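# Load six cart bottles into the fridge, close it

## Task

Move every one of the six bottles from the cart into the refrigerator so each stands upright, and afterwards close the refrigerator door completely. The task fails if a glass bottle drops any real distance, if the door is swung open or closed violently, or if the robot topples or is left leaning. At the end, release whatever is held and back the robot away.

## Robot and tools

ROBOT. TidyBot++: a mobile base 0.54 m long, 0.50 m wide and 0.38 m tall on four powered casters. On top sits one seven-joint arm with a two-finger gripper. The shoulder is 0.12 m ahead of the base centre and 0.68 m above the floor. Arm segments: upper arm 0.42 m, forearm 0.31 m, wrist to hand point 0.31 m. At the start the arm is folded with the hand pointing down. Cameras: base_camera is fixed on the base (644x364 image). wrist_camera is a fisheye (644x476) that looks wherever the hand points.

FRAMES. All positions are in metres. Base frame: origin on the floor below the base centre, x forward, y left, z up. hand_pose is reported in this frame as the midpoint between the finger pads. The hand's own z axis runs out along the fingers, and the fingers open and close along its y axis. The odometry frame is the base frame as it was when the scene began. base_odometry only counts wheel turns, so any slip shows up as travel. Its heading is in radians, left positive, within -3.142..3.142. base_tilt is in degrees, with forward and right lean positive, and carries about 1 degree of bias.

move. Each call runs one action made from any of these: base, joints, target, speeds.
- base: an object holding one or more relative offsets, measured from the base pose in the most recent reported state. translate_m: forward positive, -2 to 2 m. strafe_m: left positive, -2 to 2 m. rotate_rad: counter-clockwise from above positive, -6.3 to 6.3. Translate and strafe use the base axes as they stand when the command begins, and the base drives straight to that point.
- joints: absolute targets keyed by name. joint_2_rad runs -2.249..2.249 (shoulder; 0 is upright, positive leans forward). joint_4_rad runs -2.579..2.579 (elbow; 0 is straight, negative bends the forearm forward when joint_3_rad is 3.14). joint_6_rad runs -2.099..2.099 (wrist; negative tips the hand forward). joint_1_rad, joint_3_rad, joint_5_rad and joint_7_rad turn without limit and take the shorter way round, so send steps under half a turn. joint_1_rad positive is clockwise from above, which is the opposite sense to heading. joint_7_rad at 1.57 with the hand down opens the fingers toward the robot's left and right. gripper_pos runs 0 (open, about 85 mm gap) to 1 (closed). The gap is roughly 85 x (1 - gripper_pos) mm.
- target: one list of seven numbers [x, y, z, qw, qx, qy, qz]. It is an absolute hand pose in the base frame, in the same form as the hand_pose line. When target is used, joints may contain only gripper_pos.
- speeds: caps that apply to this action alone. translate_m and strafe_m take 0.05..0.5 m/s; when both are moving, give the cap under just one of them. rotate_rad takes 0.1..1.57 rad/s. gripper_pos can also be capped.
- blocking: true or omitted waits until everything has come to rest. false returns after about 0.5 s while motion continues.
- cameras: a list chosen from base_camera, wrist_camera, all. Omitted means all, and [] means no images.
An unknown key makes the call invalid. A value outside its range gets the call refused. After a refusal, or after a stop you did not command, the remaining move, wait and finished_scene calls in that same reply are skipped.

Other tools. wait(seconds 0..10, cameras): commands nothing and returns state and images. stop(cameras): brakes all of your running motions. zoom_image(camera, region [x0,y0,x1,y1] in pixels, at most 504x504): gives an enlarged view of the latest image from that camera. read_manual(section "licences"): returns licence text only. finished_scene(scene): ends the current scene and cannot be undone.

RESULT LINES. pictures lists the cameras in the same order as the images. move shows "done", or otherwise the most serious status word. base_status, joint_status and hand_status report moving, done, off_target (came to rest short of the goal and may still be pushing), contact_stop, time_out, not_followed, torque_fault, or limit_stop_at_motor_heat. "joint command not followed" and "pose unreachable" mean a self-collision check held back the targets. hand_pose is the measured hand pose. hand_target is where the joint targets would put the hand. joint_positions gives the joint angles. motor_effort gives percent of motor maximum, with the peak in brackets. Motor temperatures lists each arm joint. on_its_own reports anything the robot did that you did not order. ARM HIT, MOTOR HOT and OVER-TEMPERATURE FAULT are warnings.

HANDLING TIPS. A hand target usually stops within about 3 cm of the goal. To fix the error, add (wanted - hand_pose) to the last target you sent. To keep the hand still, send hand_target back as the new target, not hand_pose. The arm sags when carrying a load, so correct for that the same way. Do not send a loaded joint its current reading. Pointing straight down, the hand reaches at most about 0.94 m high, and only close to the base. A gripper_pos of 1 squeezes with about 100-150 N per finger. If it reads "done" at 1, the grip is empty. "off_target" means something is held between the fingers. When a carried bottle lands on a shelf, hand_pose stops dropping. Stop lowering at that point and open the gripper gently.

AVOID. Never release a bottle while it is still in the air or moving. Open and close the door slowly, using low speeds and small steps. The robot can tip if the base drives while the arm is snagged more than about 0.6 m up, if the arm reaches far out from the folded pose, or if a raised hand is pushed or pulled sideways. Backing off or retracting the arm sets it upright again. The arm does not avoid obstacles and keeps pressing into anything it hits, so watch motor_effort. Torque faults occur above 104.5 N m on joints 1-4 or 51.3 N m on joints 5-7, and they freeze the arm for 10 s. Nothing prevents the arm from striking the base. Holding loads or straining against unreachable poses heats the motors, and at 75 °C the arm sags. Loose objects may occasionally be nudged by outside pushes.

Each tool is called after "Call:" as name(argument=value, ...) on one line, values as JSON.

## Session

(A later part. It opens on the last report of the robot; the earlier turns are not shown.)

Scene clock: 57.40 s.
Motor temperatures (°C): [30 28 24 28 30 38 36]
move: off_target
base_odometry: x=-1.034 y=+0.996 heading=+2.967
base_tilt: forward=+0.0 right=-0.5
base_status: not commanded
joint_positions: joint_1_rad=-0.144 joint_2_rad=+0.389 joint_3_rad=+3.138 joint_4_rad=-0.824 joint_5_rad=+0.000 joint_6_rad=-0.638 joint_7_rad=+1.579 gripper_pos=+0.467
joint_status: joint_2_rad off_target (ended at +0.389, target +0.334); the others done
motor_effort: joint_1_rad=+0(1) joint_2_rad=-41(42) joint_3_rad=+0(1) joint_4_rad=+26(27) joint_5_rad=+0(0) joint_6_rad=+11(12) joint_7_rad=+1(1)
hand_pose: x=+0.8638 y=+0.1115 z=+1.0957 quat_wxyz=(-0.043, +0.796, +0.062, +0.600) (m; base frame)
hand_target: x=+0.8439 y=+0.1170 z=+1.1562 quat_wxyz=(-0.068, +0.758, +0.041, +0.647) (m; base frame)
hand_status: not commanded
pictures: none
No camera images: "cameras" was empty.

Call:
move(joints={"joint_1_rad":-0.157,"joint_2_rad":0.332,"joint_4_rad":-0.90,"joint_6_rad":-0.52}, cameras=[])

Call:
move(joints={"joint_1_rad":-0.157,"joint_2_rad":0.325,"joint_4_rad":-0.96,"joint_6_rad":-0.47}, cameras=["wrist_camera"])

Scene clock: 58.60 s.
Motor temperatures (°C): [30 28 24 28 30 38 36]
move: done
base_odometry: x=-1.034 y=+0.996 heading=+2.967
base_tilt: forward=+0.0 right=-0.4
base_status: not commanded
joint_positions: joint_1_rad=-0.144 joint_2_rad=+0.369 joint_3_rad=+3.138 joint_4_rad=-0.878 joint_5_rad=+0.000 joint_6_rad=-0.580 joint_7_rad=+1.579 gripper_pos=+0.467
joint_status: all done
motor_effort: joint_1_rad=-1(1) joint_2_rad=-36(40) joint_3_rad=+0(1) joint_4_rad=+23(26) joint_5_rad=-1(1) joint_6_rad=+9(11) joint_7_rad=+1(1)
hand_pose: x=+0.8615 y=+0.1112 z=+1.0956 quat_wxyz=(-0.043, +0.789, +0.061, +0.610) (m; base frame)
hand_target: x=+0.8494 y=+0.1179 z=+1.1280 quat_wxyz=(-0.067, +0.767, +0.041, +0.637) (m; base frame)
hand_status: not commanded
pictures: none
No camera images: "cameras" was empty.

Scene clock: 59.37 s.
Motor temperatures (°C): [30 28 24 28 30 38 36]
move: done
base_odometry: x=-1.034 y=+0.996 heading=+2.967
base_tilt: forward=-0.1 right=-0.5
base_status: not commanded
joint_positions: joint_1_rad=-0.144 joint_2_rad=+0.351 joint_3_rad=+3.138 joint_4_rad=-0.931 joint_5_rad=+0.000 joint_6_rad=-0.520 joint_7_rad=+1.579 gripper_pos=+0.467
joint_status: all done
motor_effort: joint_1_rad=-1(2) joint_2_rad=-34(37) joint_3_rad=+0(1) joint_4_rad=+21(23) joint_5_rad=-1(1) joint_6_rad=+8(9) joint_7_rad=+1(1)
hand_pose: x=+0.8596 y=+0.1109 z=+1.0955 quat_wxyz=(-0.044, +0.781, +0.061, +0.620) (m; base frame)
hand_target: x=+0.8515 y=+0.1182 z=+1.1122 quat_wxyz=(-0.067, +0.768, +0.041, +0.636) (m; base frame)
hand_status: not commanded
pictures: wrist_camera

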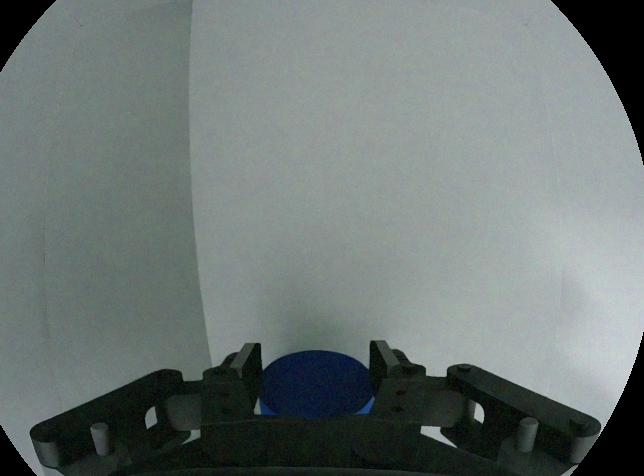

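Call:
move(joints={"joint_1_rad":-0.157,"joint_2_rad":0.33,"joint_4_rad":-0.86,"joint_6_rad":-0.585}, cameras=[])

Call:
move(joints={"gripper_pos":0.36}, cameras=["wrist_camera"])

Scene clock: 60.77 s.
Motor temperatures (°C): [30 28 24 28 30 38 36]
move: done
base_odometry: x=-1.034 y=+0.996 heading=+2.967
base_tilt: forward=-0.1 right=-0.5
base_status: not commanded
joint_positions: joint_1_rad=-0.144 joint_2_rad=+0.357 joint_3_rad=+3.138 joint_4_rad=-0.892 joint_5_rad=+0.000 joint_6_rad=-0.578 joint_7_rad=+1.579 gripper_pos=+0.467
joint_status: all done
motor_effort: joint_1_rad=+0(2) joint_2_rad=-39(39) joint_3_rad=+0(1) joint_4_rad=+25(25) joint_5_rad=+0(1) joint_6_rad=+10(11) joint_7_rad=+1(1)
hand_pose: x=+0.8573 y=+0.1106 z=+1.0961 quat_wxyz=(-0.043, +0.789, +0.061, +0.609) (m; base frame)
hand_target: x=+0.8426 y=+0.1168 z=+1.1336 quat_wxyz=(-0.066, +0.774, +0.042, +0.628) (m; base frame)
hand_status: not commanded
pictures: none
No camera images: "cameras" was empty.

Scene clock: 61.80 s.
Motor temperatures (°C): [30 28 24 28 30 38 36]
move: done
base_odometry: x=-1.033 y=+0.996 heading=+2.967
base_tilt: forward=-0.1 right=-0.4
base_status: not commanded
joint_positions: joint_1_rad=-0.144 joint_2_rad=+0.347 joint_3_rad=+3.138 joint_4_rad=-0.876 joint_5_rad=+0.000 joint_6_rad=-0.578 joint_7_rad=+1.579 gripper_pos=+0.360
joint_status: all done
motor_effort: joint_1_rad=+0(0) joint_2_rad=-34(39) joint_3_rad=+0(1) joint_4_rad=+22(26) joint_5_rad=+0(0) joint_6_rad=+8(11) joint_7_rad=+1(1)
hand_pose: x=+0.8523 y=+0.1099 z=+1.1141 quat_wxyz=(-0.044, +0.781, +0.061, +0.620) (m; base frame)
hand_target: x=+0.8426 y=+0.1168 z=+1.1336 quat_wxyz=(-0.066, +0.774, +0.042, +0.628) (m; base frame)
hand_status: not commanded
pictures: wrist_camera

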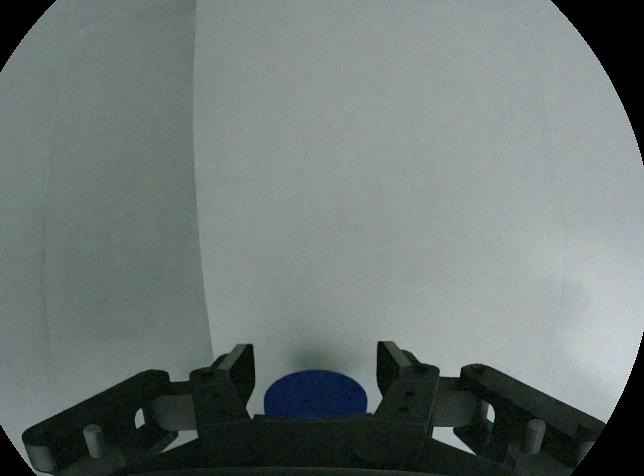

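Call:
move(joints={"gripper_pos":0.25}, cameras=[])

Call:
move(base={"translate_m":-0.16}, speeds={"translate_m":0.12}, cameras=["wrist_camera"])

Scene clock: 62.70 s.
Motor temperatures (°C): [30 28 24 28 30 38 36]
move: done
base_odometry: x=-1.033 y=+0.996 heading=+2.967
base_tilt: forward=+0.0 right=-0.5
base_status: not commanded
joint_positions: joint_1_rad=-0.144 joint_2_rad=+0.347 joint_3_rad=+3.138 joint_4_rad=-0.876 joint_5_rad=+0.000 joint_6_rad=-0.578 joint_7_rad=+1.579 gripper_pos=+0.250
joint_status: all done
motor_effort: joint_1_rad=+0(1) joint_2_rad=-34(34) joint_3_rad=+0(1) joint_4_rad=+22(22) joint_5_rad=+0(0) joint_6_rad=+8(8) joint_7_rad=+1(1)
hand_pose: x=+0.8523 y=+0.1099 z=+1.1141 quat_wxyz=(-0.044, +0.781, +0.061, +0.620) (m; base frame)
hand_target: x=+0.8426 y=+0.1168 z=+1.1336 quat_wxyz=(-0.066, +0.774, +0.042, +0.628) (m; base frame)
hand_status: not commanded
pictures: none
No camera images: "cameras" was empty.

Scene clock: 64.63 s.
Motor temperatures (°C): [30 28 24 28 30 38 36]
move: done
base_odometry: x=-0.876 y=+0.968 heading=+2.967
base_tilt: forward=-0.1 right=-0.4
base_status: done
joint_positions: joint_1_rad=-0.146 joint_2_rad=+0.342 joint_3_rad=+3.138 joint_4_rad=-0.876 joint_5_rad=+0.000 joint_6_rad=-0.578 joint_7_rad=+1.579 gripper_pos=+0.250
joint_status: not commanded
motor_effort: joint_1_rad=+0(2) joint_2_rad=-33(37) joint_3_rad=+1(1) joint_4_rad=+21(23) joint_5_rad=+0(0) joint_6_rad=+8(9) joint_7_rad=+1(1)
hand_pose: x=+0.8501 y=+0.1107 z=+1.1178 quat_wxyz=(-0.044, +0.779, +0.061, +0.622) (m; base frame)
hand_target: x=+0.8426 y=+0.1168 z=+1.1336 quat_wxyz=(-0.066, +0.774, +0.042, +0.628) (m; base frame)
hand_status: not commanded
pictures: wrist_camera

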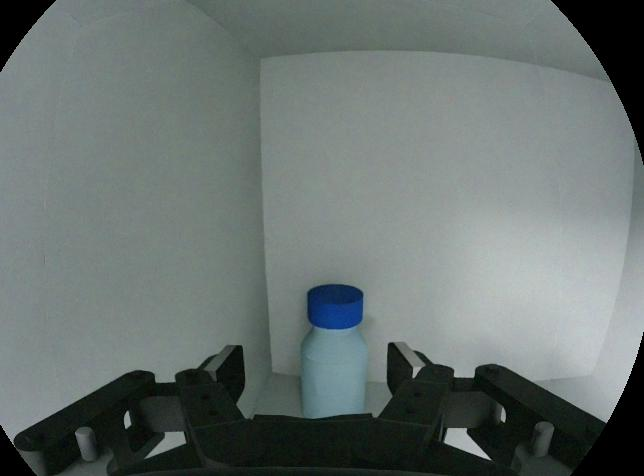

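Call:
move(base={"translate_m":-0.45}, speeds={"translate_m":0.4}, joints={"joint_1_rad":0,"joint_2_rad":-0.5,"joint_4_rad":-1.48,"joint_6_rad":-0.87,"gripper_pos":0.28}, cameras=[])

Call:
move(base={"translate_m":-0.454,"strafe_m":0.565,"rotate_rad":-2.187}, speeds={"translate_m":0.5,"rotate_rad":1.2}, cameras=["wrist_camera"])

Scene clock: 68.07 s.
Motor temperatures (°C): [30 28 24 28 30 38 36]
move: done
base_odometry: x=-0.432 y=+0.890 heading=+2.967
base_tilt: forward=-0.1 right=-0.5
base_status: done
joint_positions: joint_1_rad=-0.017 joint_2_rad=-0.505 joint_3_rad=+3.138 joint_4_rad=-1.452 joint_5_rad=+0.000 joint_6_rad=-0.831 joint_7_rad=+1.579 gripper_pos=+0.280
joint_status: all done
motor_effort: joint_1_rad=+0(2) joint_2_rad=-1(39) joint_3_rad=+1(1) joint_4_rad=+19(23) joint_5_rad=+0(0) joint_6_rad=+8(9) joint_7_rad=+1(1)
hand_pose: x=+0.4752 y=+0.0093 z=+1.1692 quat_wxyz=(-0.003, +0.777, +0.011, +0.630) (m; base frame)
hand_target: x=+0.4776 y=+0.0022 z=+1.1404 quat_wxyz=(-0.015, +0.798, -0.019, +0.602) (m; base frame)
hand_status: not commanded
pictures: none
No camera images: "cameras" was empty.

Scene clock: 71.27 s.
Motor temperatures (°C): [30 28 24 28 30 38 36]
move: done
base_odometry: x=-0.084 y=+0.254 heading=+0.780
base_tilt: forward=-0.1 right=-0.5
base_status: done
joint_positions: joint_1_rad=-0.012 joint_2_rad=-0.501 joint_3_rad=+3.138 joint_4_rad=-1.455 joint_5_rad=+0.000 joint_6_rad=-0.832 joint_7_rad=+1.579 gripper_pos=+0.280
joint_status: not commanded
motor_effort: joint_1_rad=+0(1) joint_2_rad=-2(5) joint_3_rad=+0(3) joint_4_rad=+20(21) joint_5_rad=+0(1) joint_6_rad=+8(9) joint_7_rad=+1(1)
hand_pose: x=+0.4775 y=+0.0078 z=+1.1657 quat_wxyz=(-0.002, +0.779, +0.010, +0.627) (m; base frame)
hand_target: x=+0.4776 y=+0.0022 z=+1.1404 quat_wxyz=(-0.015, +0.798, -0.019, +0.602) (m; base frame)
hand_status: not commanded
pictures: wrist_camera

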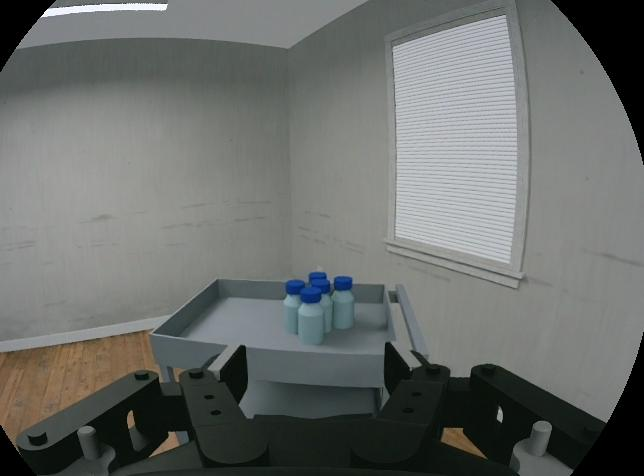

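Call:
move(base={"translate_m":0.17}, joints={"joint_1_rad":0,"joint_2_rad":0.308,"joint_4_rad":-1.32,"joint_6_rad":-0.17}, cameras=["wrist_camera"])

Scene clock: 74.10 s.
Motor temperatures (°C): [30 28 24 28 30 38 36]
move: done
base_odometry: x=+0.037 y=+0.374 heading=+0.779
base_tilt: forward=-0.1 right=-0.5
base_status: done
joint_positions: joint_1_rad=-0.012 joint_2_rad=+0.322 joint_3_rad=+3.138 joint_4_rad=-1.340 joint_5_rad=+0.000 joint_6_rad=-0.226 joint_7_rad=+1.579 gripper_pos=+0.280
joint_status: all done
motor_effort: joint_1_rad=-1(1) joint_2_rad=-34(37) joint_3_rad=+0(2) joint_4_rad=+22(23) joint_5_rad=+0(1) joint_6_rad=+8(9) joint_7_rad=+1(1)
hand_pose: x=+0.8608 y=+0.0128 z=+0.9553 quat_wxyz=(-0.003, +0.810, +0.009, +0.587) (m; base frame)
hand_target: x=+0.8637 y=+0.0023 z=+0.9947 quat_wxyz=(-0.016, +0.782, -0.019, +0.622) (m; base frame)
hand_status: not commanded
pictures: wrist_camera

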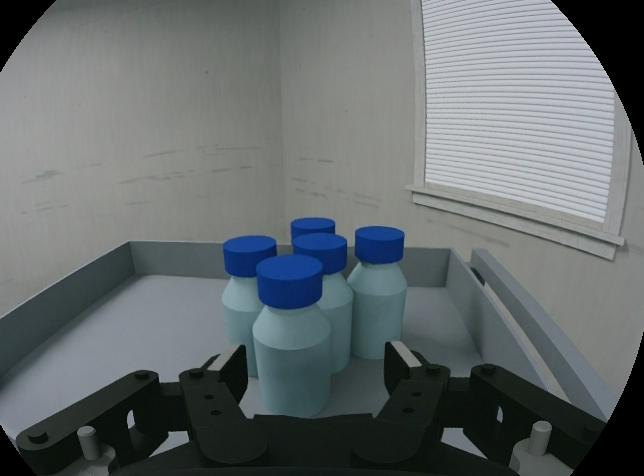

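Call:
move(base={"translate_m":0.095,"strafe_m":0.02}, speeds={"translate_m":0.15}, joints={"joint_1_rad":0.01,"joint_2_rad":0.300}, cameras=["wrist_camera"])

Scene clock: 76.00 s.
Motor temperatures (°C): [30 28 24 28 30 38 36]
move: done
base_odometry: x=+0.091 y=+0.455 heading=+0.779
base_tilt: forward=-0.1 right=-0.4
base_status: done
joint_positions: joint_1_rad=+0.000 joint_2_rad=+0.316 joint_3_rad=+3.138 joint_4_rad=-1.335 joint_5_rad=+0.000 joint_6_rad=-0.221 joint_7_rad=+1.579 gripper_pos=+0.280
joint_status: all done
motor_effort: joint_1_rad=+0(2) joint_2_rad=-33(37) joint_3_rad=+0(1) joint_4_rad=+22(24) joint_5_rad=+0(0) joint_6_rad=+8(8) joint_7_rad=+1(1)
hand_pose: x=+0.8603 y=+0.0036 z=+0.9639 quat_wxyz=(+0.001, +0.805, +0.004, +0.593) (m; base frame)
hand_target: x=+0.8611 y=-0.0051 z=+1.0007 quat_wxyz=(-0.013, +0.780, -0.023, +0.625) (m; base frame)
hand_status: not commanded
pictures: wrist_camera

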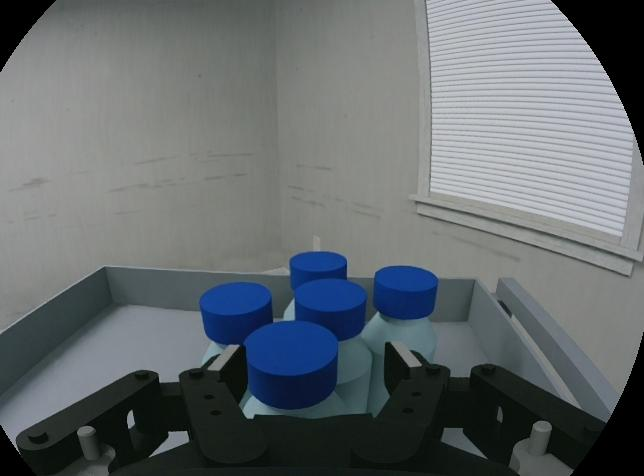

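Call:
move(base={"translate_m":0.036,"strafe_m":0.014}, speeds={"translate_m":0.1}, joints={"joint_1_rad":0.01,"joint_2_rad":0.312}, cameras=["wrist_camera"])

Scene clock: 81.77 s.
Motor temperatures (°C): [30 28 24 28 30 38 36]
move: done
base_odometry: x=+0.107 y=+0.490 heading=+0.779
base_tilt: forward=-0.1 right=-0.5
base_status: done
joint_positions: joint_1_rad=+0.001 joint_2_rad=+0.324 joint_3_rad=+3.138 joint_4_rad=-1.335 joint_5_rad=+0.000 joint_6_rad=-0.221 joint_7_rad=+1.579 gripper_pos=+0.280
joint_status: all done
motor_effort: joint_1_rad=+0(2) joint_2_rad=-35(36) joint_3_rad=+0(1) joint_4_rad=+23(24) joint_5_rad=+0(0) joint_6_rad=+8(8) joint_7_rad=+1(1)
hand_pose: x=+0.8625 y=+0.0026 z=+0.9584 quat_wxyz=(+0.001, +0.808, +0.004, +0.590) (m; base frame)
hand_target: x=+0.8649 y=-0.0051 z=+0.9917 quat_wxyz=(-0.013, +0.784, -0.023, +0.621) (m; base frame)
hand_status: not commanded
pictures: wrist_camera

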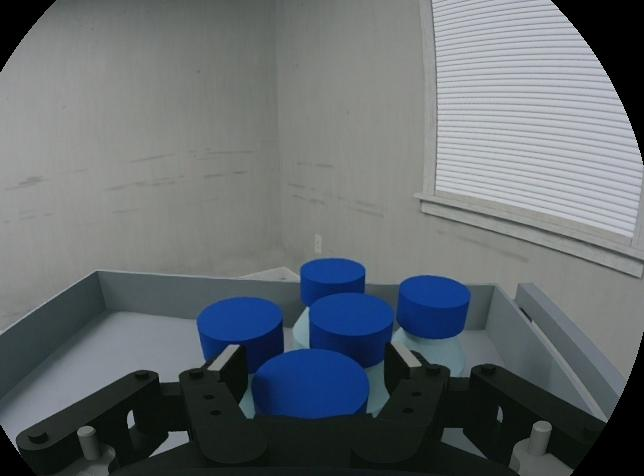

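Call:
move(joints={"gripper_pos":0.75}, cameras=["wrist_camera"])

Call:
move(joints={"joint_2_rad":0.06,"joint_6_rad":-0.41}, cameras=[])

Scene clock: 82.87 s.
Motor temperatures (°C): [30 28 24 28 30 38 36]
move: off_target
base_odometry: x=+0.107 y=+0.490 heading=+0.779
base_tilt: forward=+0.0 right=-0.5
base_status: not commanded
joint_positions: joint_1_rad=+0.001 joint_2_rad=+0.323 joint_3_rad=+3.138 joint_4_rad=-1.335 joint_5_rad=+0.000 joint_6_rad=-0.221 joint_7_rad=+1.579 gripper_pos=+0.464
joint_status: gripper_pos off_target (ended at +0.464, target +0.750)
motor_effort: joint_1_rad=+2(3) joint_2_rad=-33(34) joint_3_rad=+1(3) joint_4_rad=+23(24) joint_5_rad=+1(1) joint_6_rad=+9(10) joint_7_rad=+1(1)
hand_pose: x=+0.8623 y=+0.0027 z=+0.9590 quat_wxyz=(+0.001, +0.807, +0.004, +0.590) (m; base frame)
hand_target: x=+0.8649 y=-0.0051 z=+0.9917 quat_wxyz=(-0.013, +0.784, -0.023, +0.621) (m; base frame)
hand_status: not commanded
pictures: wrist_camera

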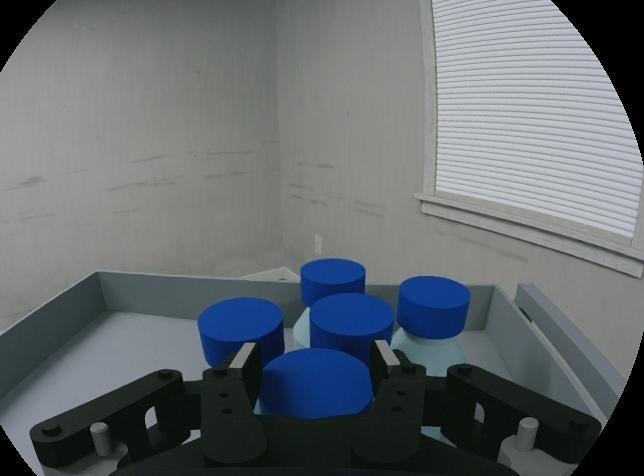

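Scene clock: 84.57 s.
Motor temperatures (°C): [30 28 24 28 30 38 36]
move: done
base_odometry: x=+0.107 y=+0.490 heading=+0.779
base_tilt: forward=-0.1 right=-0.5
base_status: not commanded
joint_positions: joint_1_rad=+0.001 joint_2_rad=+0.094 joint_3_rad=+3.138 joint_4_rad=-1.335 joint_5_rad=+0.000 joint_6_rad=-0.400 joint_7_rad=+1.579 gripper_pos=+0.464
joint_status: all done
motor_effort: joint_1_rad=+0(1) joint_2_rad=-30(43) joint_3_rad=+1(2) joint_4_rad=+27(29) joint_5_rad=+0(0) joint_6_rad=+12(13) joint_7_rad=+1(1)
hand_pose: x=+0.7707 y=+0.0027 z=+1.0654 quat_wxyz=(+0.002, +0.792, +0.004, +0.610) (m; base frame)
hand_target: x=+0.7567 y=-0.0040 z=+1.0937 quat_wxyz=(-0.013, +0.780, -0.023, +0.625) (m; base frame)
hand_status: not commanded
pictures: none
No camera images: "cameras" was empty.

Call:
move(joints={"joint_1_rad":0,"joint_2_rad":-0.5,"joint_4_rad":-1.48,"joint_6_rad":-0.85}, base={"translate_m":-0.3}, speeds={"translate_m":0.4}, cameras=[])

Call:
move(base={"translate_m":0.242,"strafe_m":0.596,"rotate_rad":2.188}, speeds={"rotate_rad":1.2}, cameras=["wrist_camera"])

Scene clock: 88.10 s.
Motor temperatures (°C): [30 28 24 28 30 38 36]
move: done
base_odometry: x=-0.107 y=+0.279 heading=+0.779
base_tilt: forward=-0.1 right=-0.4
base_status: done
joint_positions: joint_1_rad=+0.002 joint_2_rad=-0.482 joint_3_rad=+3.138 joint_4_rad=-1.478 joint_5_rad=+0.000 joint_6_rad=-0.838 joint_7_rad=+1.579 gripper_pos=+0.464
joint_status: all done
motor_effort: joint_1_rad=+0(4) joint_2_rad=-5(36) joint_3_rad=+1(2) joint_4_rad=+24(29) joint_5_rad=+0(1) joint_6_rad=+11(13) joint_7_rad=+1(1)
hand_pose: x=+0.4884 y=+0.0025 z=+1.1448 quat_wxyz=(+0.003, +0.794, +0.004, +0.608) (m; base frame)
hand_target: x=+0.4792 y=+0.0022 z=+1.1464 quat_wxyz=(-0.016, +0.792, -0.019, +0.610) (m; base frame)
hand_status: not commanded
pictures: none
No camera images: "cameras" was empty.

Scene clock: 91.33 s.
Motor temperatures (°C): [30 28 24 28 30 38 36]
move: done
base_odometry: x=-0.353 y=+0.873 heading=+2.966
base_tilt: forward=-0.1 right=-0.5
base_status: done
joint_positions: joint_1_rad=+0.002 joint_2_rad=-0.475 joint_3_rad=+3.140 joint_4_rad=-1.479 joint_5_rad=+0.000 joint_6_rad=-0.840 joint_7_rad=+1.579 gripper_pos=+0.464
joint_status: not commanded
motor_effort: joint_1_rad=+0(2) joint_2_rad=-6(10) joint_3_rad=+1(5) joint_4_rad=+24(25) joint_5_rad=+0(2) joint_6_rad=+12(12) joint_7_rad=+1(1)
hand_pose: x=+0.4915 y=+0.0012 z=+1.1410 quat_wxyz=(+0.003, +0.797, +0.003, +0.604) (m; base frame)
hand_target: x=+0.4792 y=+0.0022 z=+1.1464 quat_wxyz=(-0.016, +0.792, -0.019, +0.610) (m; base frame)
hand_status: not commanded
pictures: wrist_camera

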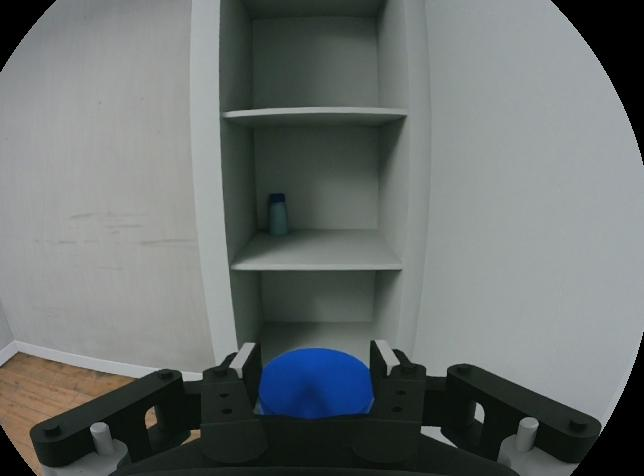

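Call:
move(joints={"joint_1_rad":0.035,"joint_2_rad":0.362,"joint_4_rad":-0.57,"joint_6_rad":-0.77}, base={"translate_m":0.212,"strafe_m":-0.002}, speeds={"translate_m":0.2}, cameras=["wrist_camera"])

Scene clock: 94.10 s.
Motor temperatures (°C): [30 28 24 28 30 38 36]
move: off_target
base_odometry: x=-0.562 y=+0.912 heading=+2.967
base_tilt: forward=-0.1 right=-0.5
base_status: done
joint_positions: joint_1_rad=+0.019 joint_2_rad=+0.407 joint_3_rad=+3.140 joint_4_rad=-0.611 joint_5_rad=+0.000 joint_6_rad=-0.840 joint_7_rad=+1.579 gripper_pos=+0.464
joint_status: joint_2_rad off_target (ended at +0.407, target +0.362); joint_4_rad off_target (ended at -0.611, target -0.570); the others done
motor_effort: joint_1_rad=+0(1) joint_2_rad=-39(45) joint_3_rad=+0(2) joint_4_rad=+25(27) joint_5_rad=+0(1) joint_6_rad=+11(13) joint_7_rad=+1(1)
hand_pose: x=+0.8513 y=-0.0117 z=+1.1456 quat_wxyz=(+0.007, +0.801, -0.004, +0.599) (m; base frame)
hand_target: x=+0.8286 y=-0.0227 z=+1.2220 quat_wxyz=(-0.006, +0.751, -0.032, +0.659) (m; base frame)
hand_status: not commanded
pictures: wrist_camera

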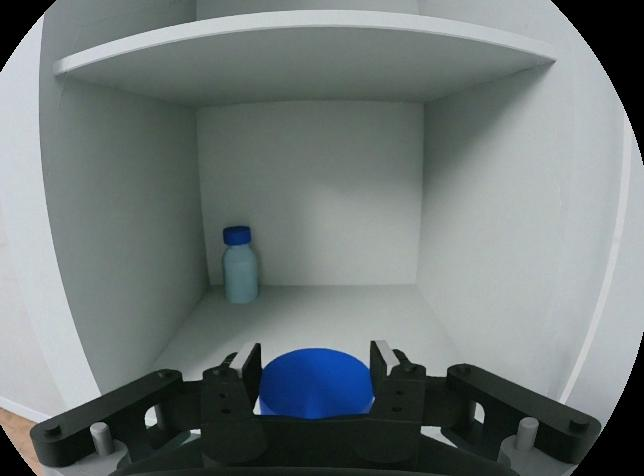

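Call:
move(base={"translate_m":0.48}, speeds={"translate_m":0.35}, cameras=["wrist_camera"])

Scene clock: 97.53 s.
Motor temperatures (°C): [30 28 24 28 30 38 36]
move: done
base_odometry: x=-1.034 y=+0.996 heading=+2.967
base_tilt: forward=-0.1 right=-0.5
base_status: done
joint_positions: joint_1_rad=+0.020 joint_2_rad=+0.411 joint_3_rad=+3.140 joint_4_rad=-0.608 joint_5_rad=+0.000 joint_6_rad=-0.840 joint_7_rad=+1.579 gripper_pos=+0.464
joint_status: not commanded
motor_effort: joint_1_rad=+0(2) joint_2_rad=-39(44) joint_3_rad=+0(1) joint_4_rad=+24(26) joint_5_rad=+0(1) joint_6_rad=+11(12) joint_7_rad=+1(1)
hand_pose: x=+0.8531 y=-0.0126 z=+1.1441 quat_wxyz=(+0.008, +0.801, -0.004, +0.598) (m; base frame)
hand_target: x=+0.8286 y=-0.0227 z=+1.2220 quat_wxyz=(-0.006, +0.751, -0.032, +0.659) (m; base frame)
hand_status: not commanded
pictures: wrist_camera

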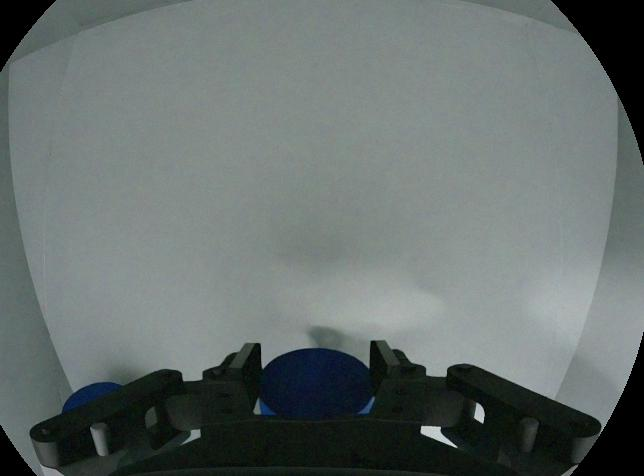

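Call:
move(joints={"joint_2_rad":0.345,"joint_4_rad":-0.71,"joint_6_rad":-0.65}, cameras=[])

Call:
move(joints={"joint_2_rad":0.34,"joint_4_rad":-0.79,"joint_6_rad":-0.60}, cameras=[])

Call:
move(joints={"joint_2_rad":0.332,"joint_4_rad":-0.83,"joint_6_rad":-0.60}, cameras=["wrist_camera"])

Scene clock: 99.33 s.
Motor temperatures (°C): [30 28 24 28 30 38 36]
move: off_target
base_odometry: x=-1.034 y=+0.996 heading=+2.967
base_tilt: forward=+0.0 right=-0.4
base_status: not commanded
joint_positions: joint_1_rad=+0.020 joint_2_rad=+0.398 joint_3_rad=+3.140 joint_4_rad=-0.710 joint_5_rad=+0.000 joint_6_rad=-0.733 joint_7_rad=+1.579 gripper_pos=+0.464
joint_status: joint_2_rad off_target (ended at +0.398, target +0.345); the others done
motor_effort: joint_1_rad=+0(1) joint_2_rad=-40(42) joint_3_rad=+0(1) joint_4_rad=+25(27) joint_5_rad=+0(0) joint_6_rad=+11(13) joint_7_rad=+1(1)
hand_pose: x=+0.8633 y=-0.0128 z=+1.1270 quat_wxyz=(+0.008, +0.796, -0.004, +0.605) (m; base frame)
hand_target: x=+0.8429 y=-0.0232 z=+1.1912 quat_wxyz=(-0.006, +0.752, -0.032, +0.658) (m; base frame)
hand_status: not commanded
pictures: none
No camera images: "cameras" was empty.

Scene clock: 100.47 s.
Motor temperatures (°C): [30 28 24 28 30 38 36]
move: off_target
base_odometry: x=-1.034 y=+0.996 heading=+2.967
base_tilt: forward=-0.1 right=-0.5
base_status: not commanded
joint_positions: joint_1_rad=+0.020 joint_2_rad=+0.392 joint_3_rad=+3.140 joint_4_rad=-0.790 joint_5_rad=+0.000 joint_6_rad=-0.680 joint_7_rad=+1.579 gripper_pos=+0.464
joint_status: joint_2_rad off_target (ended at +0.392, target +0.340); the others done
motor_effort: joint_1_rad=+0(1) joint_2_rad=-40(43) joint_3_rad=+0(1) joint_4_rad=+26(27) joint_5_rad=+0(0) joint_6_rad=+11(13) joint_7_rad=+1(1)
hand_pose: x=+0.8687 y=-0.0128 z=+1.1004 quat_wxyz=(+0.008, +0.802, -0.004, +0.597) (m; base frame)
hand_target: x=+0.8506 y=-0.0234 z=+1.1633 quat_wxyz=(-0.006, +0.760, -0.032, +0.649) (m; base frame)
hand_status: not commanded
pictures: none
No camera images: "cameras" was empty.

Scene clock: 101.17 s.
Motor temperatures (°C): [30 28 24 28 30 38 36]
move: off_target
base_odometry: x=-1.034 y=+0.996 heading=+2.967
base_tilt: forward=-0.1 right=-0.4
base_status: not commanded
joint_positions: joint_1_rad=+0.020 joint_2_rad=+0.380 joint_3_rad=+3.140 joint_4_rad=-0.820 joint_5_rad=+0.000 joint_6_rad=-0.670 joint_7_rad=+1.579 gripper_pos=+0.464
joint_status: joint_2_rad off_target (ended at +0.380, target +0.332); the others done
motor_effort: joint_1_rad=+0(1) joint_2_rad=-39(41) joint_3_rad=+0(1) joint_4_rad=+25(26) joint_5_rad=+0(1) joint_6_rad=+11(11) joint_7_rad=+1(1)
hand_pose: x=+0.8656 y=-0.0129 z=+1.0947 quat_wxyz=(+0.008, +0.805, -0.004, +0.594) (m; base frame)
hand_target: x=+0.8498 y=-0.0234 z=+1.1454 quat_wxyz=(-0.006, +0.771, -0.033, +0.636) (m; base frame)
hand_status: not commanded
pictures: wrist_camera

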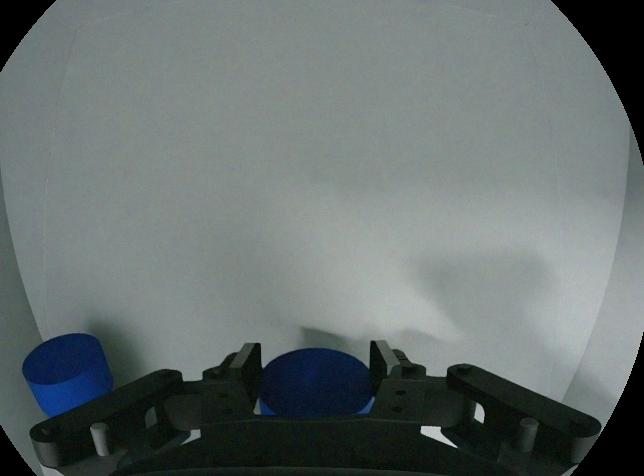

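Call:
move(joints={"joint_2_rad":0.330,"joint_4_rad":-0.86,"joint_6_rad":-0.585}, cameras=[])

Call:
move(joints={"gripper_pos":0.36}, cameras=[])

Call:
move(joints={"gripper_pos":0.25}, cameras=["wrist_camera"])

Scene clock: 102.20 s.
Motor temperatures (°C): [30 28 24 28 30 38 36]
move: off_target
base_odometry: x=-1.034 y=+0.996 heading=+2.967
base_tilt: forward=-0.1 right=-0.4
base_status: not commanded
joint_positions: joint_1_rad=+0.020 joint_2_rad=+0.370 joint_3_rad=+3.140 joint_4_rad=-0.844 joint_5_rad=+0.000 joint_6_rad=-0.647 joint_7_rad=+1.579 gripper_pos=+0.464
joint_status: joint_2_rad off_target (ended at +0.370, target +0.330); the others done
motor_effort: joint_1_rad=+0(0) joint_2_rad=-38(40) joint_3_rad=+1(1) joint_4_rad=+23(25) joint_5_rad=+0(0) joint_6_rad=+10(11) joint_7_rad=+1(1)
hand_pose: x=+0.8640 y=-0.0128 z=+1.0946 quat_wxyz=(+0.008, +0.802, -0.004, +0.597) (m; base frame)
hand_target: x=+0.8516 y=-0.0234 z=+1.1336 quat_wxyz=(-0.006, +0.775, -0.033, +0.631) (m; base frame)
hand_status: not commanded
pictures: none
No camera images: "cameras" was empty.

Scene clock: 103.30 s.
Motor temperatures (°C): [30 28 24 28 30 38 36]
move: done
base_odometry: x=-1.034 y=+0.996 heading=+2.967
base_tilt: forward=-0.1 right=-0.5
base_status: not commanded
joint_positions: joint_1_rad=+0.020 joint_2_rad=+0.351 joint_3_rad=+3.140 joint_4_rad=-0.844 joint_5_rad=+0.000 joint_6_rad=-0.636 joint_7_rad=+1.579 gripper_pos=+0.360
joint_status: all done
motor_effort: joint_1_rad=+0(1) joint_2_rad=-33(39) joint_3_rad=+0(1) joint_4_rad=+21(24) joint_5_rad=+0(0) joint_6_rad=+8(10) joint_7_rad=+1(1)
hand_pose: x=+0.8566 y=-0.0130 z=+1.1125 quat_wxyz=(+0.008, +0.793, -0.005, +0.610) (m; base frame)
hand_target: x=+0.8516 y=-0.0234 z=+1.1336 quat_wxyz=(-0.006, +0.775, -0.033, +0.631) (m; base frame)
hand_status: not commanded
pictures: none
No camera images: "cameras" was empty.

Scene clock: 103.83 s.
Motor temperatures (°C): [30 28 24 28 30 38 36]
move: done
base_odometry: x=-1.034 y=+0.996 heading=+2.967
base_tilt: forward=-0.1 right=-0.4
base_status: not commanded
joint_positions: joint_1_rad=+0.020 joint_2_rad=+0.351 joint_3_rad=+3.140 joint_4_rad=-0.844 joint_5_rad=+0.000 joint_6_rad=-0.636 joint_7_rad=+1.579 gripper_pos=+0.250
joint_status: all done
motor_effort: joint_1_rad=+0(1) joint_2_rad=-34(35) joint_3_rad=+0(1) joint_4_rad=+21(22) joint_5_rad=+0(0) joint_6_rad=+8(8) joint_7_rad=+1(1)
hand_pose: x=+0.8566 y=-0.0130 z=+1.1125 quat_wxyz=(+0.008, +0.793, -0.005, +0.610) (m; base frame)
hand_target: x=+0.8516 y=-0.0234 z=+1.1336 quat_wxyz=(-0.006, +0.775, -0.033, +0.631) (m; base frame)
hand_status: not commanded
pictures: wrist_camera

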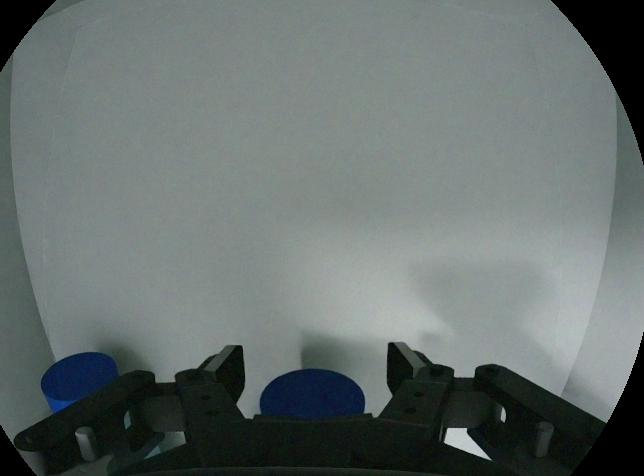

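Call:
move(base={"translate_m":-0.14}, speeds={"translate_m":0.15}, cameras=["wrist_camera"])

Call:
move(base={"translate_m":-0.47}, speeds={"translate_m":0.45}, joints={"joint_1_rad":0.01,"joint_2_rad":-0.5,"joint_4_rad":-1.48,"joint_6_rad":-0.87,"gripper_pos":0.28}, cameras=[])

Call:
move(base={"translate_m":-0.419,"strafe_m":0.478,"rotate_rad":-2.187}, speeds={"rotate_rad":1.2}, cameras=[])

Call:
move(base={"translate_m":0.18}, joints={"joint_1_rad":0.01,"joint_2_rad":0.312,"joint_4_rad":-1.32,"joint_6_rad":-0.17}, cameras=["wrist_camera"])

Scene clock: 106.43 s.
Motor temperatures (°C): [30 28 24 28 30 38 36]
move: done
base_odometry: x=-0.896 y=+0.971 heading=+2.969
base_tilt: forward=-0.1 right=-0.4
base_status: done
joint_positions: joint_1_rad=+0.023 joint_2_rad=+0.341 joint_3_rad=+3.140 joint_4_rad=-0.844 joint_5_rad=+0.000 joint_6_rad=-0.635 joint_7_rad=+1.579 gripper_pos=+0.250
joint_status: not commanded
motor_effort: joint_1_rad=+0(2) joint_2_rad=-33(37) joint_3_rad=+1(1) joint_4_rad=+22(22) joint_5_rad=+0(0) joint_6_rad=+8(8) joint_7_rad=+1(1)
hand_pose: x=+0.8526 y=-0.0147 z=+1.1196 quat_wxyz=(+0.009, +0.790, -0.006, +0.613) (m; base frame)
hand_target: x=+0.8516 y=-0.0234 z=+1.1336 quat_wxyz=(-0.006, +0.775, -0.033, +0.631) (m; base frame)
hand_status: not commanded
pictures: wrist_camera

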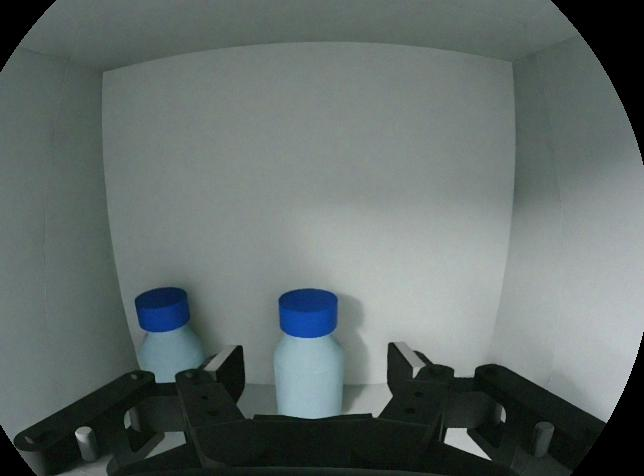

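Scene clock: 108.73 s.
Motor temperatures (°C): [30 28 24 28 30 38 36]
move: done
base_odometry: x=-0.433 y=+0.891 heading=+2.970
base_tilt: forward=-0.1 right=-0.4
base_status: done
joint_positions: joint_1_rad=+0.023 joint_2_rad=-0.505 joint_3_rad=+3.140 joint_4_rad=-1.452 joint_5_rad=+0.000 joint_6_rad=-0.832 joint_7_rad=+1.579 gripper_pos=+0.280
joint_status: all done
motor_effort: joint_1_rad=+0(1) joint_2_rad=-2(39) joint_3_rad=+1(2) joint_4_rad=+19(24) joint_5_rad=+0(0) joint_6_rad=+8(9) joint_7_rad=+1(1)
hand_pose: x=+0.4752 y=-0.0061 z=+1.1692 quat_wxyz=(+0.009, +0.777, -0.005, +0.630) (m; base frame)
hand_target: x=+0.4776 y=-0.0014 z=+1.1404 quat_wxyz=(-0.012, +0.798, -0.023, +0.602) (m; base frame)
hand_status: not commanded
pictures: none
No camera images: "cameras" was empty.

Scene clock: 112.03 s.
Motor temperatures (°C): [30 28 24 28 30 38 36]
move: done
base_odometry: x=-0.102 y=+0.348 heading=+0.783
base_tilt: forward=-0.1 right=-0.5
base_status: done
joint_positions: joint_1_rad=+0.022 joint_2_rad=-0.501 joint_3_rad=+3.140 joint_4_rad=-1.456 joint_5_rad=+0.000 joint_6_rad=-0.833 joint_7_rad=+1.579 gripper_pos=+0.280
joint_status: not commanded
motor_effort: joint_1_rad=+0(1) joint_2_rad=-2(5) joint_3_rad=+1(4) joint_4_rad=+20(21) joint_5_rad=+0(1) joint_6_rad=+8(8) joint_7_rad=+1(1)
hand_pose: x=+0.4774 y=-0.0057 z=+1.1656 quat_wxyz=(+0.009, +0.779, -0.005, +0.626) (m; base frame)
hand_target: x=+0.4776 y=-0.0014 z=+1.1404 quat_wxyz=(-0.012, +0.798, -0.023, +0.602) (m; base frame)
hand_status: not commanded
pictures: none
No camera images: "cameras" was empty.

Scene clock: 114.47 s.
Motor temperatures (°C): [30 28 24 28 30 38 36]
move: done
base_odometry: x=+0.025 y=+0.475 heading=+0.782
base_tilt: forward=-0.1 right=-0.5
base_status: done
joint_positions: joint_1_rad=+0.022 joint_2_rad=+0.325 joint_3_rad=+3.140 joint_4_rad=-1.340 joint_5_rad=+0.000 joint_6_rad=-0.226 joint_7_rad=+1.579 gripper_pos=+0.280
joint_status: all done
motor_effort: joint_1_rad=-1(1) joint_2_rad=-34(37) joint_3_rad=+0(1) joint_4_rad=+22(25) joint_5_rad=+0(0) joint_6_rad=+8(9) joint_7_rad=+1(1)
hand_pose: x=+0.8617 y=-0.0140 z=+0.9527 quat_wxyz=(+0.008, +0.811, -0.005, +0.585) (m; base frame)
hand_target: x=+0.8649 y=-0.0051 z=+0.9917 quat_wxyz=(-0.013, +0.784, -0.023, +0.621) (m; base frame)
hand_status: not commanded
pictures: wrist_camera

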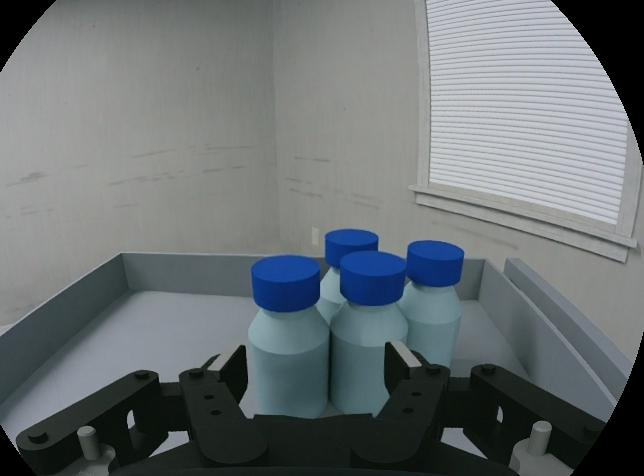

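Call:
move(base={"translate_m":0.095,"strafe_m":0.025}, speeds={"translate_m":0.12}, cameras=["wrist_camera"])

Scene clock: 116.63 s.
Motor temperatures (°C): [30 28 24 28 30 38 36]
move: done
base_odometry: x=+0.076 y=+0.560 heading=+0.782
base_tilt: forward=-0.1 right=-0.5
base_status: done
joint_positions: joint_1_rad=+0.021 joint_2_rad=+0.327 joint_3_rad=+3.140 joint_4_rad=-1.337 joint_5_rad=+0.000 joint_6_rad=-0.223 joint_7_rad=+1.579 gripper_pos=+0.280
joint_status: not commanded
motor_effort: joint_1_rad=+0(2) joint_2_rad=-34(37) joint_3_rad=+0(1) joint_4_rad=+22(23) joint_5_rad=+0(1) joint_6_rad=+8(8) joint_7_rad=+1(1)
hand_pose: x=+0.8629 y=-0.0132 z=+0.9539 quat_wxyz=(+0.008, +0.810, -0.005, +0.587) (m; base frame)
hand_target: x=+0.8649 y=-0.0051 z=+0.9917 quat_wxyz=(-0.013, +0.784, -0.023, +0.621) (m; base frame)
hand_status: not commanded
pictures: wrist_camera

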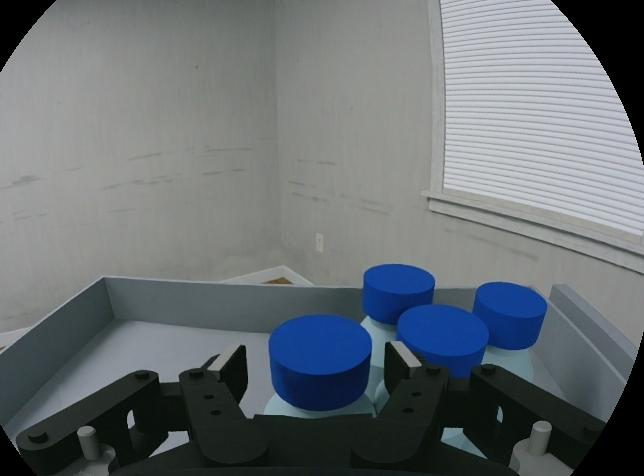

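Call:
move(base={"translate_m":0.021,"strafe_m":-0.002}, speeds={"translate_m":0.1}, cameras=["wrist_camera"])

Scene clock: 117.63 s.
Motor temperatures (°C): [30 28 24 28 30 38 36]
move: done
base_odometry: x=+0.092 y=+0.573 heading=+0.782
base_tilt: forward=+0.0 right=-0.5
base_status: done
joint_positions: joint_1_rad=+0.020 joint_2_rad=+0.331 joint_3_rad=+3.140 joint_4_rad=-1.334 joint_5_rad=+0.000 joint_6_rad=-0.220 joint_7_rad=+1.579 gripper_pos=+0.280
joint_status: not commanded
motor_effort: joint_1_rad=+0(4) joint_2_rad=-34(36) joint_3_rad=+0(2) joint_4_rad=+23(23) joint_5_rad=+0(0) joint_6_rad=+8(8) joint_7_rad=+1(1)
hand_pose: x=+0.8645 y=-0.0129 z=+0.9540 quat_wxyz=(+0.008, +0.809, -0.005, +0.588) (m; base frame)
hand_target: x=+0.8649 y=-0.0051 z=+0.9917 quat_wxyz=(-0.013, +0.784, -0.023, +0.621) (m; base frame)
hand_status: not commanded
pictures: wrist_camera

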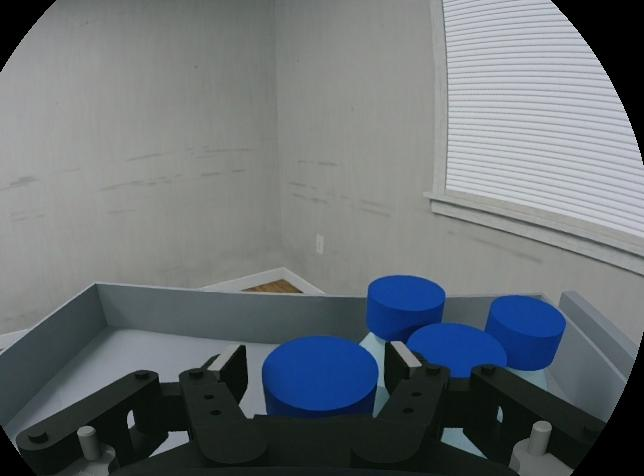

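Call:
move(joints={"gripper_pos":0.75}, cameras=[])

Call:
move(joints={"joint_2_rad":0.06,"joint_6_rad":-0.41}, cameras=["wrist_camera"])

Call:
move(joints={"joint_1_rad":0,"joint_2_rad":-0.5,"joint_4_rad":-1.48,"joint_6_rad":-0.85}, base={"translate_m":-0.35}, speeds={"translate_m":0.4}, cameras=[])

Call:
move(base={"translate_m":0.246,"strafe_m":0.528,"rotate_rad":2.185}, speeds={"rotate_rad":1.2}, cameras=["wrist_camera"])

Scene clock: 118.90 s.
Motor temperatures (°C): [30 28 24 28 30 38 36]
move: off_target
base_odometry: x=+0.092 y=+0.573 heading=+0.782
base_tilt: forward=+0.0 right=-0.5
base_status: not commanded
joint_positions: joint_1_rad=+0.020 joint_2_rad=+0.330 joint_3_rad=+3.140 joint_4_rad=-1.334 joint_5_rad=+0.000 joint_6_rad=-0.219 joint_7_rad=+1.579 gripper_pos=+0.461
joint_status: gripper_pos off_target (ended at +0.461, target +0.750)
motor_effort: joint_1_rad=-1(2) joint_2_rad=-35(35) joint_3_rad=-1(1) joint_4_rad=+23(24) joint_5_rad=+0(0) joint_6_rad=+9(9) joint_7_rad=+1(1)
hand_pose: x=+0.8646 y=-0.0129 z=+0.9547 quat_wxyz=(+0.008, +0.809, -0.005, +0.588) (m; base frame)
hand_target: x=+0.8649 y=-0.0051 z=+0.9917 quat_wxyz=(-0.013, +0.784, -0.023, +0.621) (m; base frame)
hand_status: not commanded
pictures: none
No camera images: "cameras" was empty.

Scene clock: 120.60 s.
Motor temperatures (°C): [30 28 24 28 30 38 36]
move: done
base_odometry: x=+0.092 y=+0.573 heading=+0.782
base_tilt: forward=-0.1 right=-0.4
base_status: not commanded
joint_positions: joint_1_rad=+0.020 joint_2_rad=+0.094 joint_3_rad=+3.140 joint_4_rad=-1.334 joint_5_rad=+0.000 joint_6_rad=-0.400 joint_7_rad=+1.579 gripper_pos=+0.461
joint_status: all done
motor_effort: joint_1_rad=+0(1) joint_2_rad=-30(43) joint_3_rad=+1(1) joint_4_rad=+27(29) joint_5_rad=+0(0) joint_6_rad=+11(12) joint_7_rad=+1(1)
hand_pose: x=+0.7707 y=-0.0110 z=+1.0661 quat_wxyz=(+0.008, +0.792, -0.004, +0.610) (m; base frame)
hand_target: x=+0.7567 y=-0.0040 z=+1.0937 quat_wxyz=(-0.013, +0.780, -0.023, +0.625) (m; base frame)
hand_status: not commanded
pictures: wrist_camera

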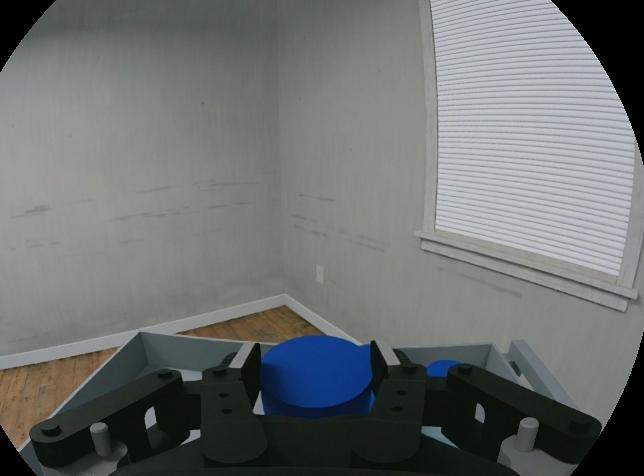

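Scene clock: 122.87 s.
Motor temperatures (°C): [30 28 24 28 30 38 36]
move: done
base_odometry: x=-0.157 y=+0.326 heading=+0.783
base_tilt: forward=-0.1 right=-0.5
base_status: done
joint_positions: joint_1_rad=+0.017 joint_2_rad=-0.486 joint_3_rad=+3.140 joint_4_rad=-1.477 joint_5_rad=+0.000 joint_6_rad=-0.839 joint_7_rad=+1.579 gripper_pos=+0.461
joint_status: all done
motor_effort: joint_1_rad=+0(2) joint_2_rad=-6(37) joint_3_rad=+1(2) joint_4_rad=+24(30) joint_5_rad=+0(1) joint_6_rad=+12(14) joint_7_rad=+1(1)
hand_pose: x=+0.4866 y=-0.0040 z=+1.1459 quat_wxyz=(+0.007, +0.793, -0.003, +0.609) (m; base frame)
hand_target: x=+0.4792 y=+0.0022 z=+1.1464 quat_wxyz=(-0.016, +0.792, -0.019, +0.610) (m; base frame)
hand_status: not commanded
pictures: none
No camera images: "cameras" was empty.

Scene clock: 126.10 s.
Motor temperatures (°C): [30 28 24 28 30 38 36]
move: done
base_odometry: x=-0.355 y=+0.874 heading=+2.967
base_tilt: forward=-0.1 right=-0.5
base_status: done
joint_positions: joint_1_rad=+0.009 joint_2_rad=-0.475 joint_3_rad=+3.142 joint_4_rad=-1.478 joint_5_rad=+0.000 joint_6_rad=-0.841 joint_7_rad=+1.579 gripper_pos=+0.461
joint_status: not commanded
motor_effort: joint_1_rad=+0(2) joint_2_rad=-4(10) joint_3_rad=+1(5) joint_4_rad=+24(25) joint_5_rad=+0(2) joint_6_rad=+12(12) joint_7_rad=+1(1)
hand_pose: x=+0.4914 y=-0.0021 z=+1.1409 quat_wxyz=(+0.005, +0.797, -0.001, +0.604) (m; base frame)
hand_target: x=+0.4792 y=+0.0022 z=+1.1464 quat_wxyz=(-0.016, +0.792, -0.019, +0.610) (m; base frame)
hand_status: not commanded
pictures: wrist_camera

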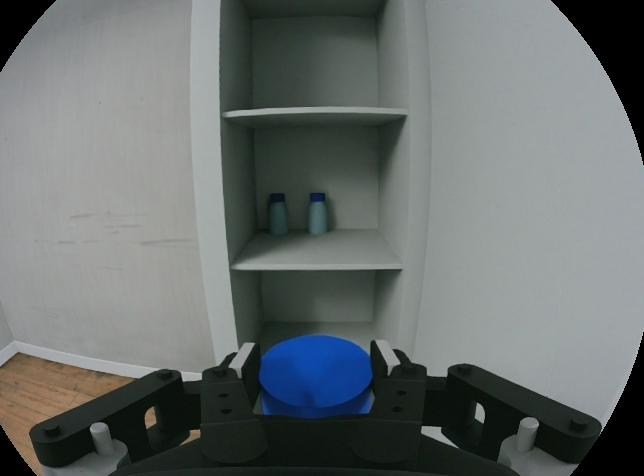

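Call:
move(joints={"joint_1_rad":0.2,"joint_2_rad":0.362,"joint_4_rad":-0.57,"joint_6_rad":-0.77}, base={"translate_m":0.212,"strafe_m":0.0}, speeds={"translate_m":0.2}, cameras=["wrist_camera"])

Call:
move(base={"translate_m":0.48}, speeds={"translate_m":0.35}, cameras=["wrist_camera"])

Scene clock: 129.27 s.
Motor temperatures (°C): [30 28 24 28 30 38 36]
move: off_target
base_odometry: x=-0.564 y=+0.911 heading=+2.969
base_tilt: forward=-0.1 right=-0.5
base_status: done
joint_positions: joint_1_rad=+0.187 joint_2_rad=+0.406 joint_3_rad=+3.142 joint_4_rad=-0.611 joint_5_rad=+0.000 joint_6_rad=-0.840 joint_7_rad=+1.579 gripper_pos=+0.461
joint_status: joint_2_rad off_target (ended at +0.406, target +0.362); joint_4_rad off_target (ended at -0.611, target -0.570); the others done
motor_effort: joint_1_rad=+0(1) joint_2_rad=-40(44) joint_3_rad=+0(2) joint_4_rad=+24(27) joint_5_rad=+0(1) joint_6_rad=+12(13) joint_7_rad=+1(1)
hand_pose: x=+0.8388 y=-0.1345 z=+1.1457 quat_wxyz=(+0.058, +0.798, -0.071, +0.596) (m; base frame)
hand_target: x=+0.8152 y=-0.1390 z=+1.2220 quat_wxyz=(+0.048, +0.746, -0.094, +0.657) (m; base frame)
hand_status: not commanded
pictures: wrist_camera

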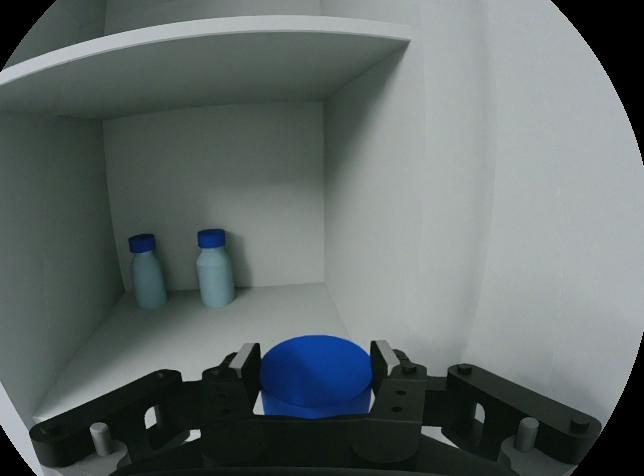

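Scene clock: 131.70 s.
Motor temperatures (°C): [30 28 24 28 30 38 36]
move: done
base_odometry: x=-1.037 y=+0.993 heading=+2.970
base_tilt: forward=-0.1 right=-0.4
base_status: done
joint_positions: joint_1_rad=+0.188 joint_2_rad=+0.411 joint_3_rad=+3.142 joint_4_rad=-0.608 joint_5_rad=+0.000 joint_6_rad=-0.840 joint_7_rad=+1.579 gripper_pos=+0.461
joint_status: not commanded
motor_effort: joint_1_rad=+0(2) joint_2_rad=-39(43) joint_3_rad=+0(1) joint_4_rad=+24(25) joint_5_rad=+0(1) joint_6_rad=+11(12) joint_7_rad=+1(1)
hand_pose: x=+0.8404 y=-0.1357 z=+1.1441 quat_wxyz=(+0.058, +0.798, -0.072, +0.595) (m; base frame)
hand_target: x=+0.8152 y=-0.1390 z=+1.2220 quat_wxyz=(+0.048, +0.746, -0.094, +0.657) (m; base frame)
hand_status: not commanded
pictures: wrist_camera

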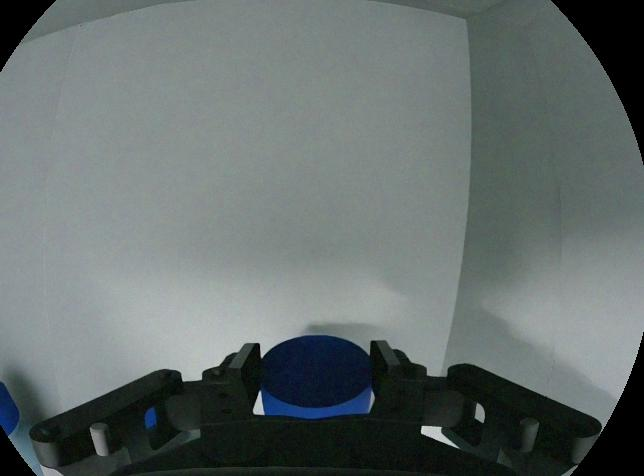

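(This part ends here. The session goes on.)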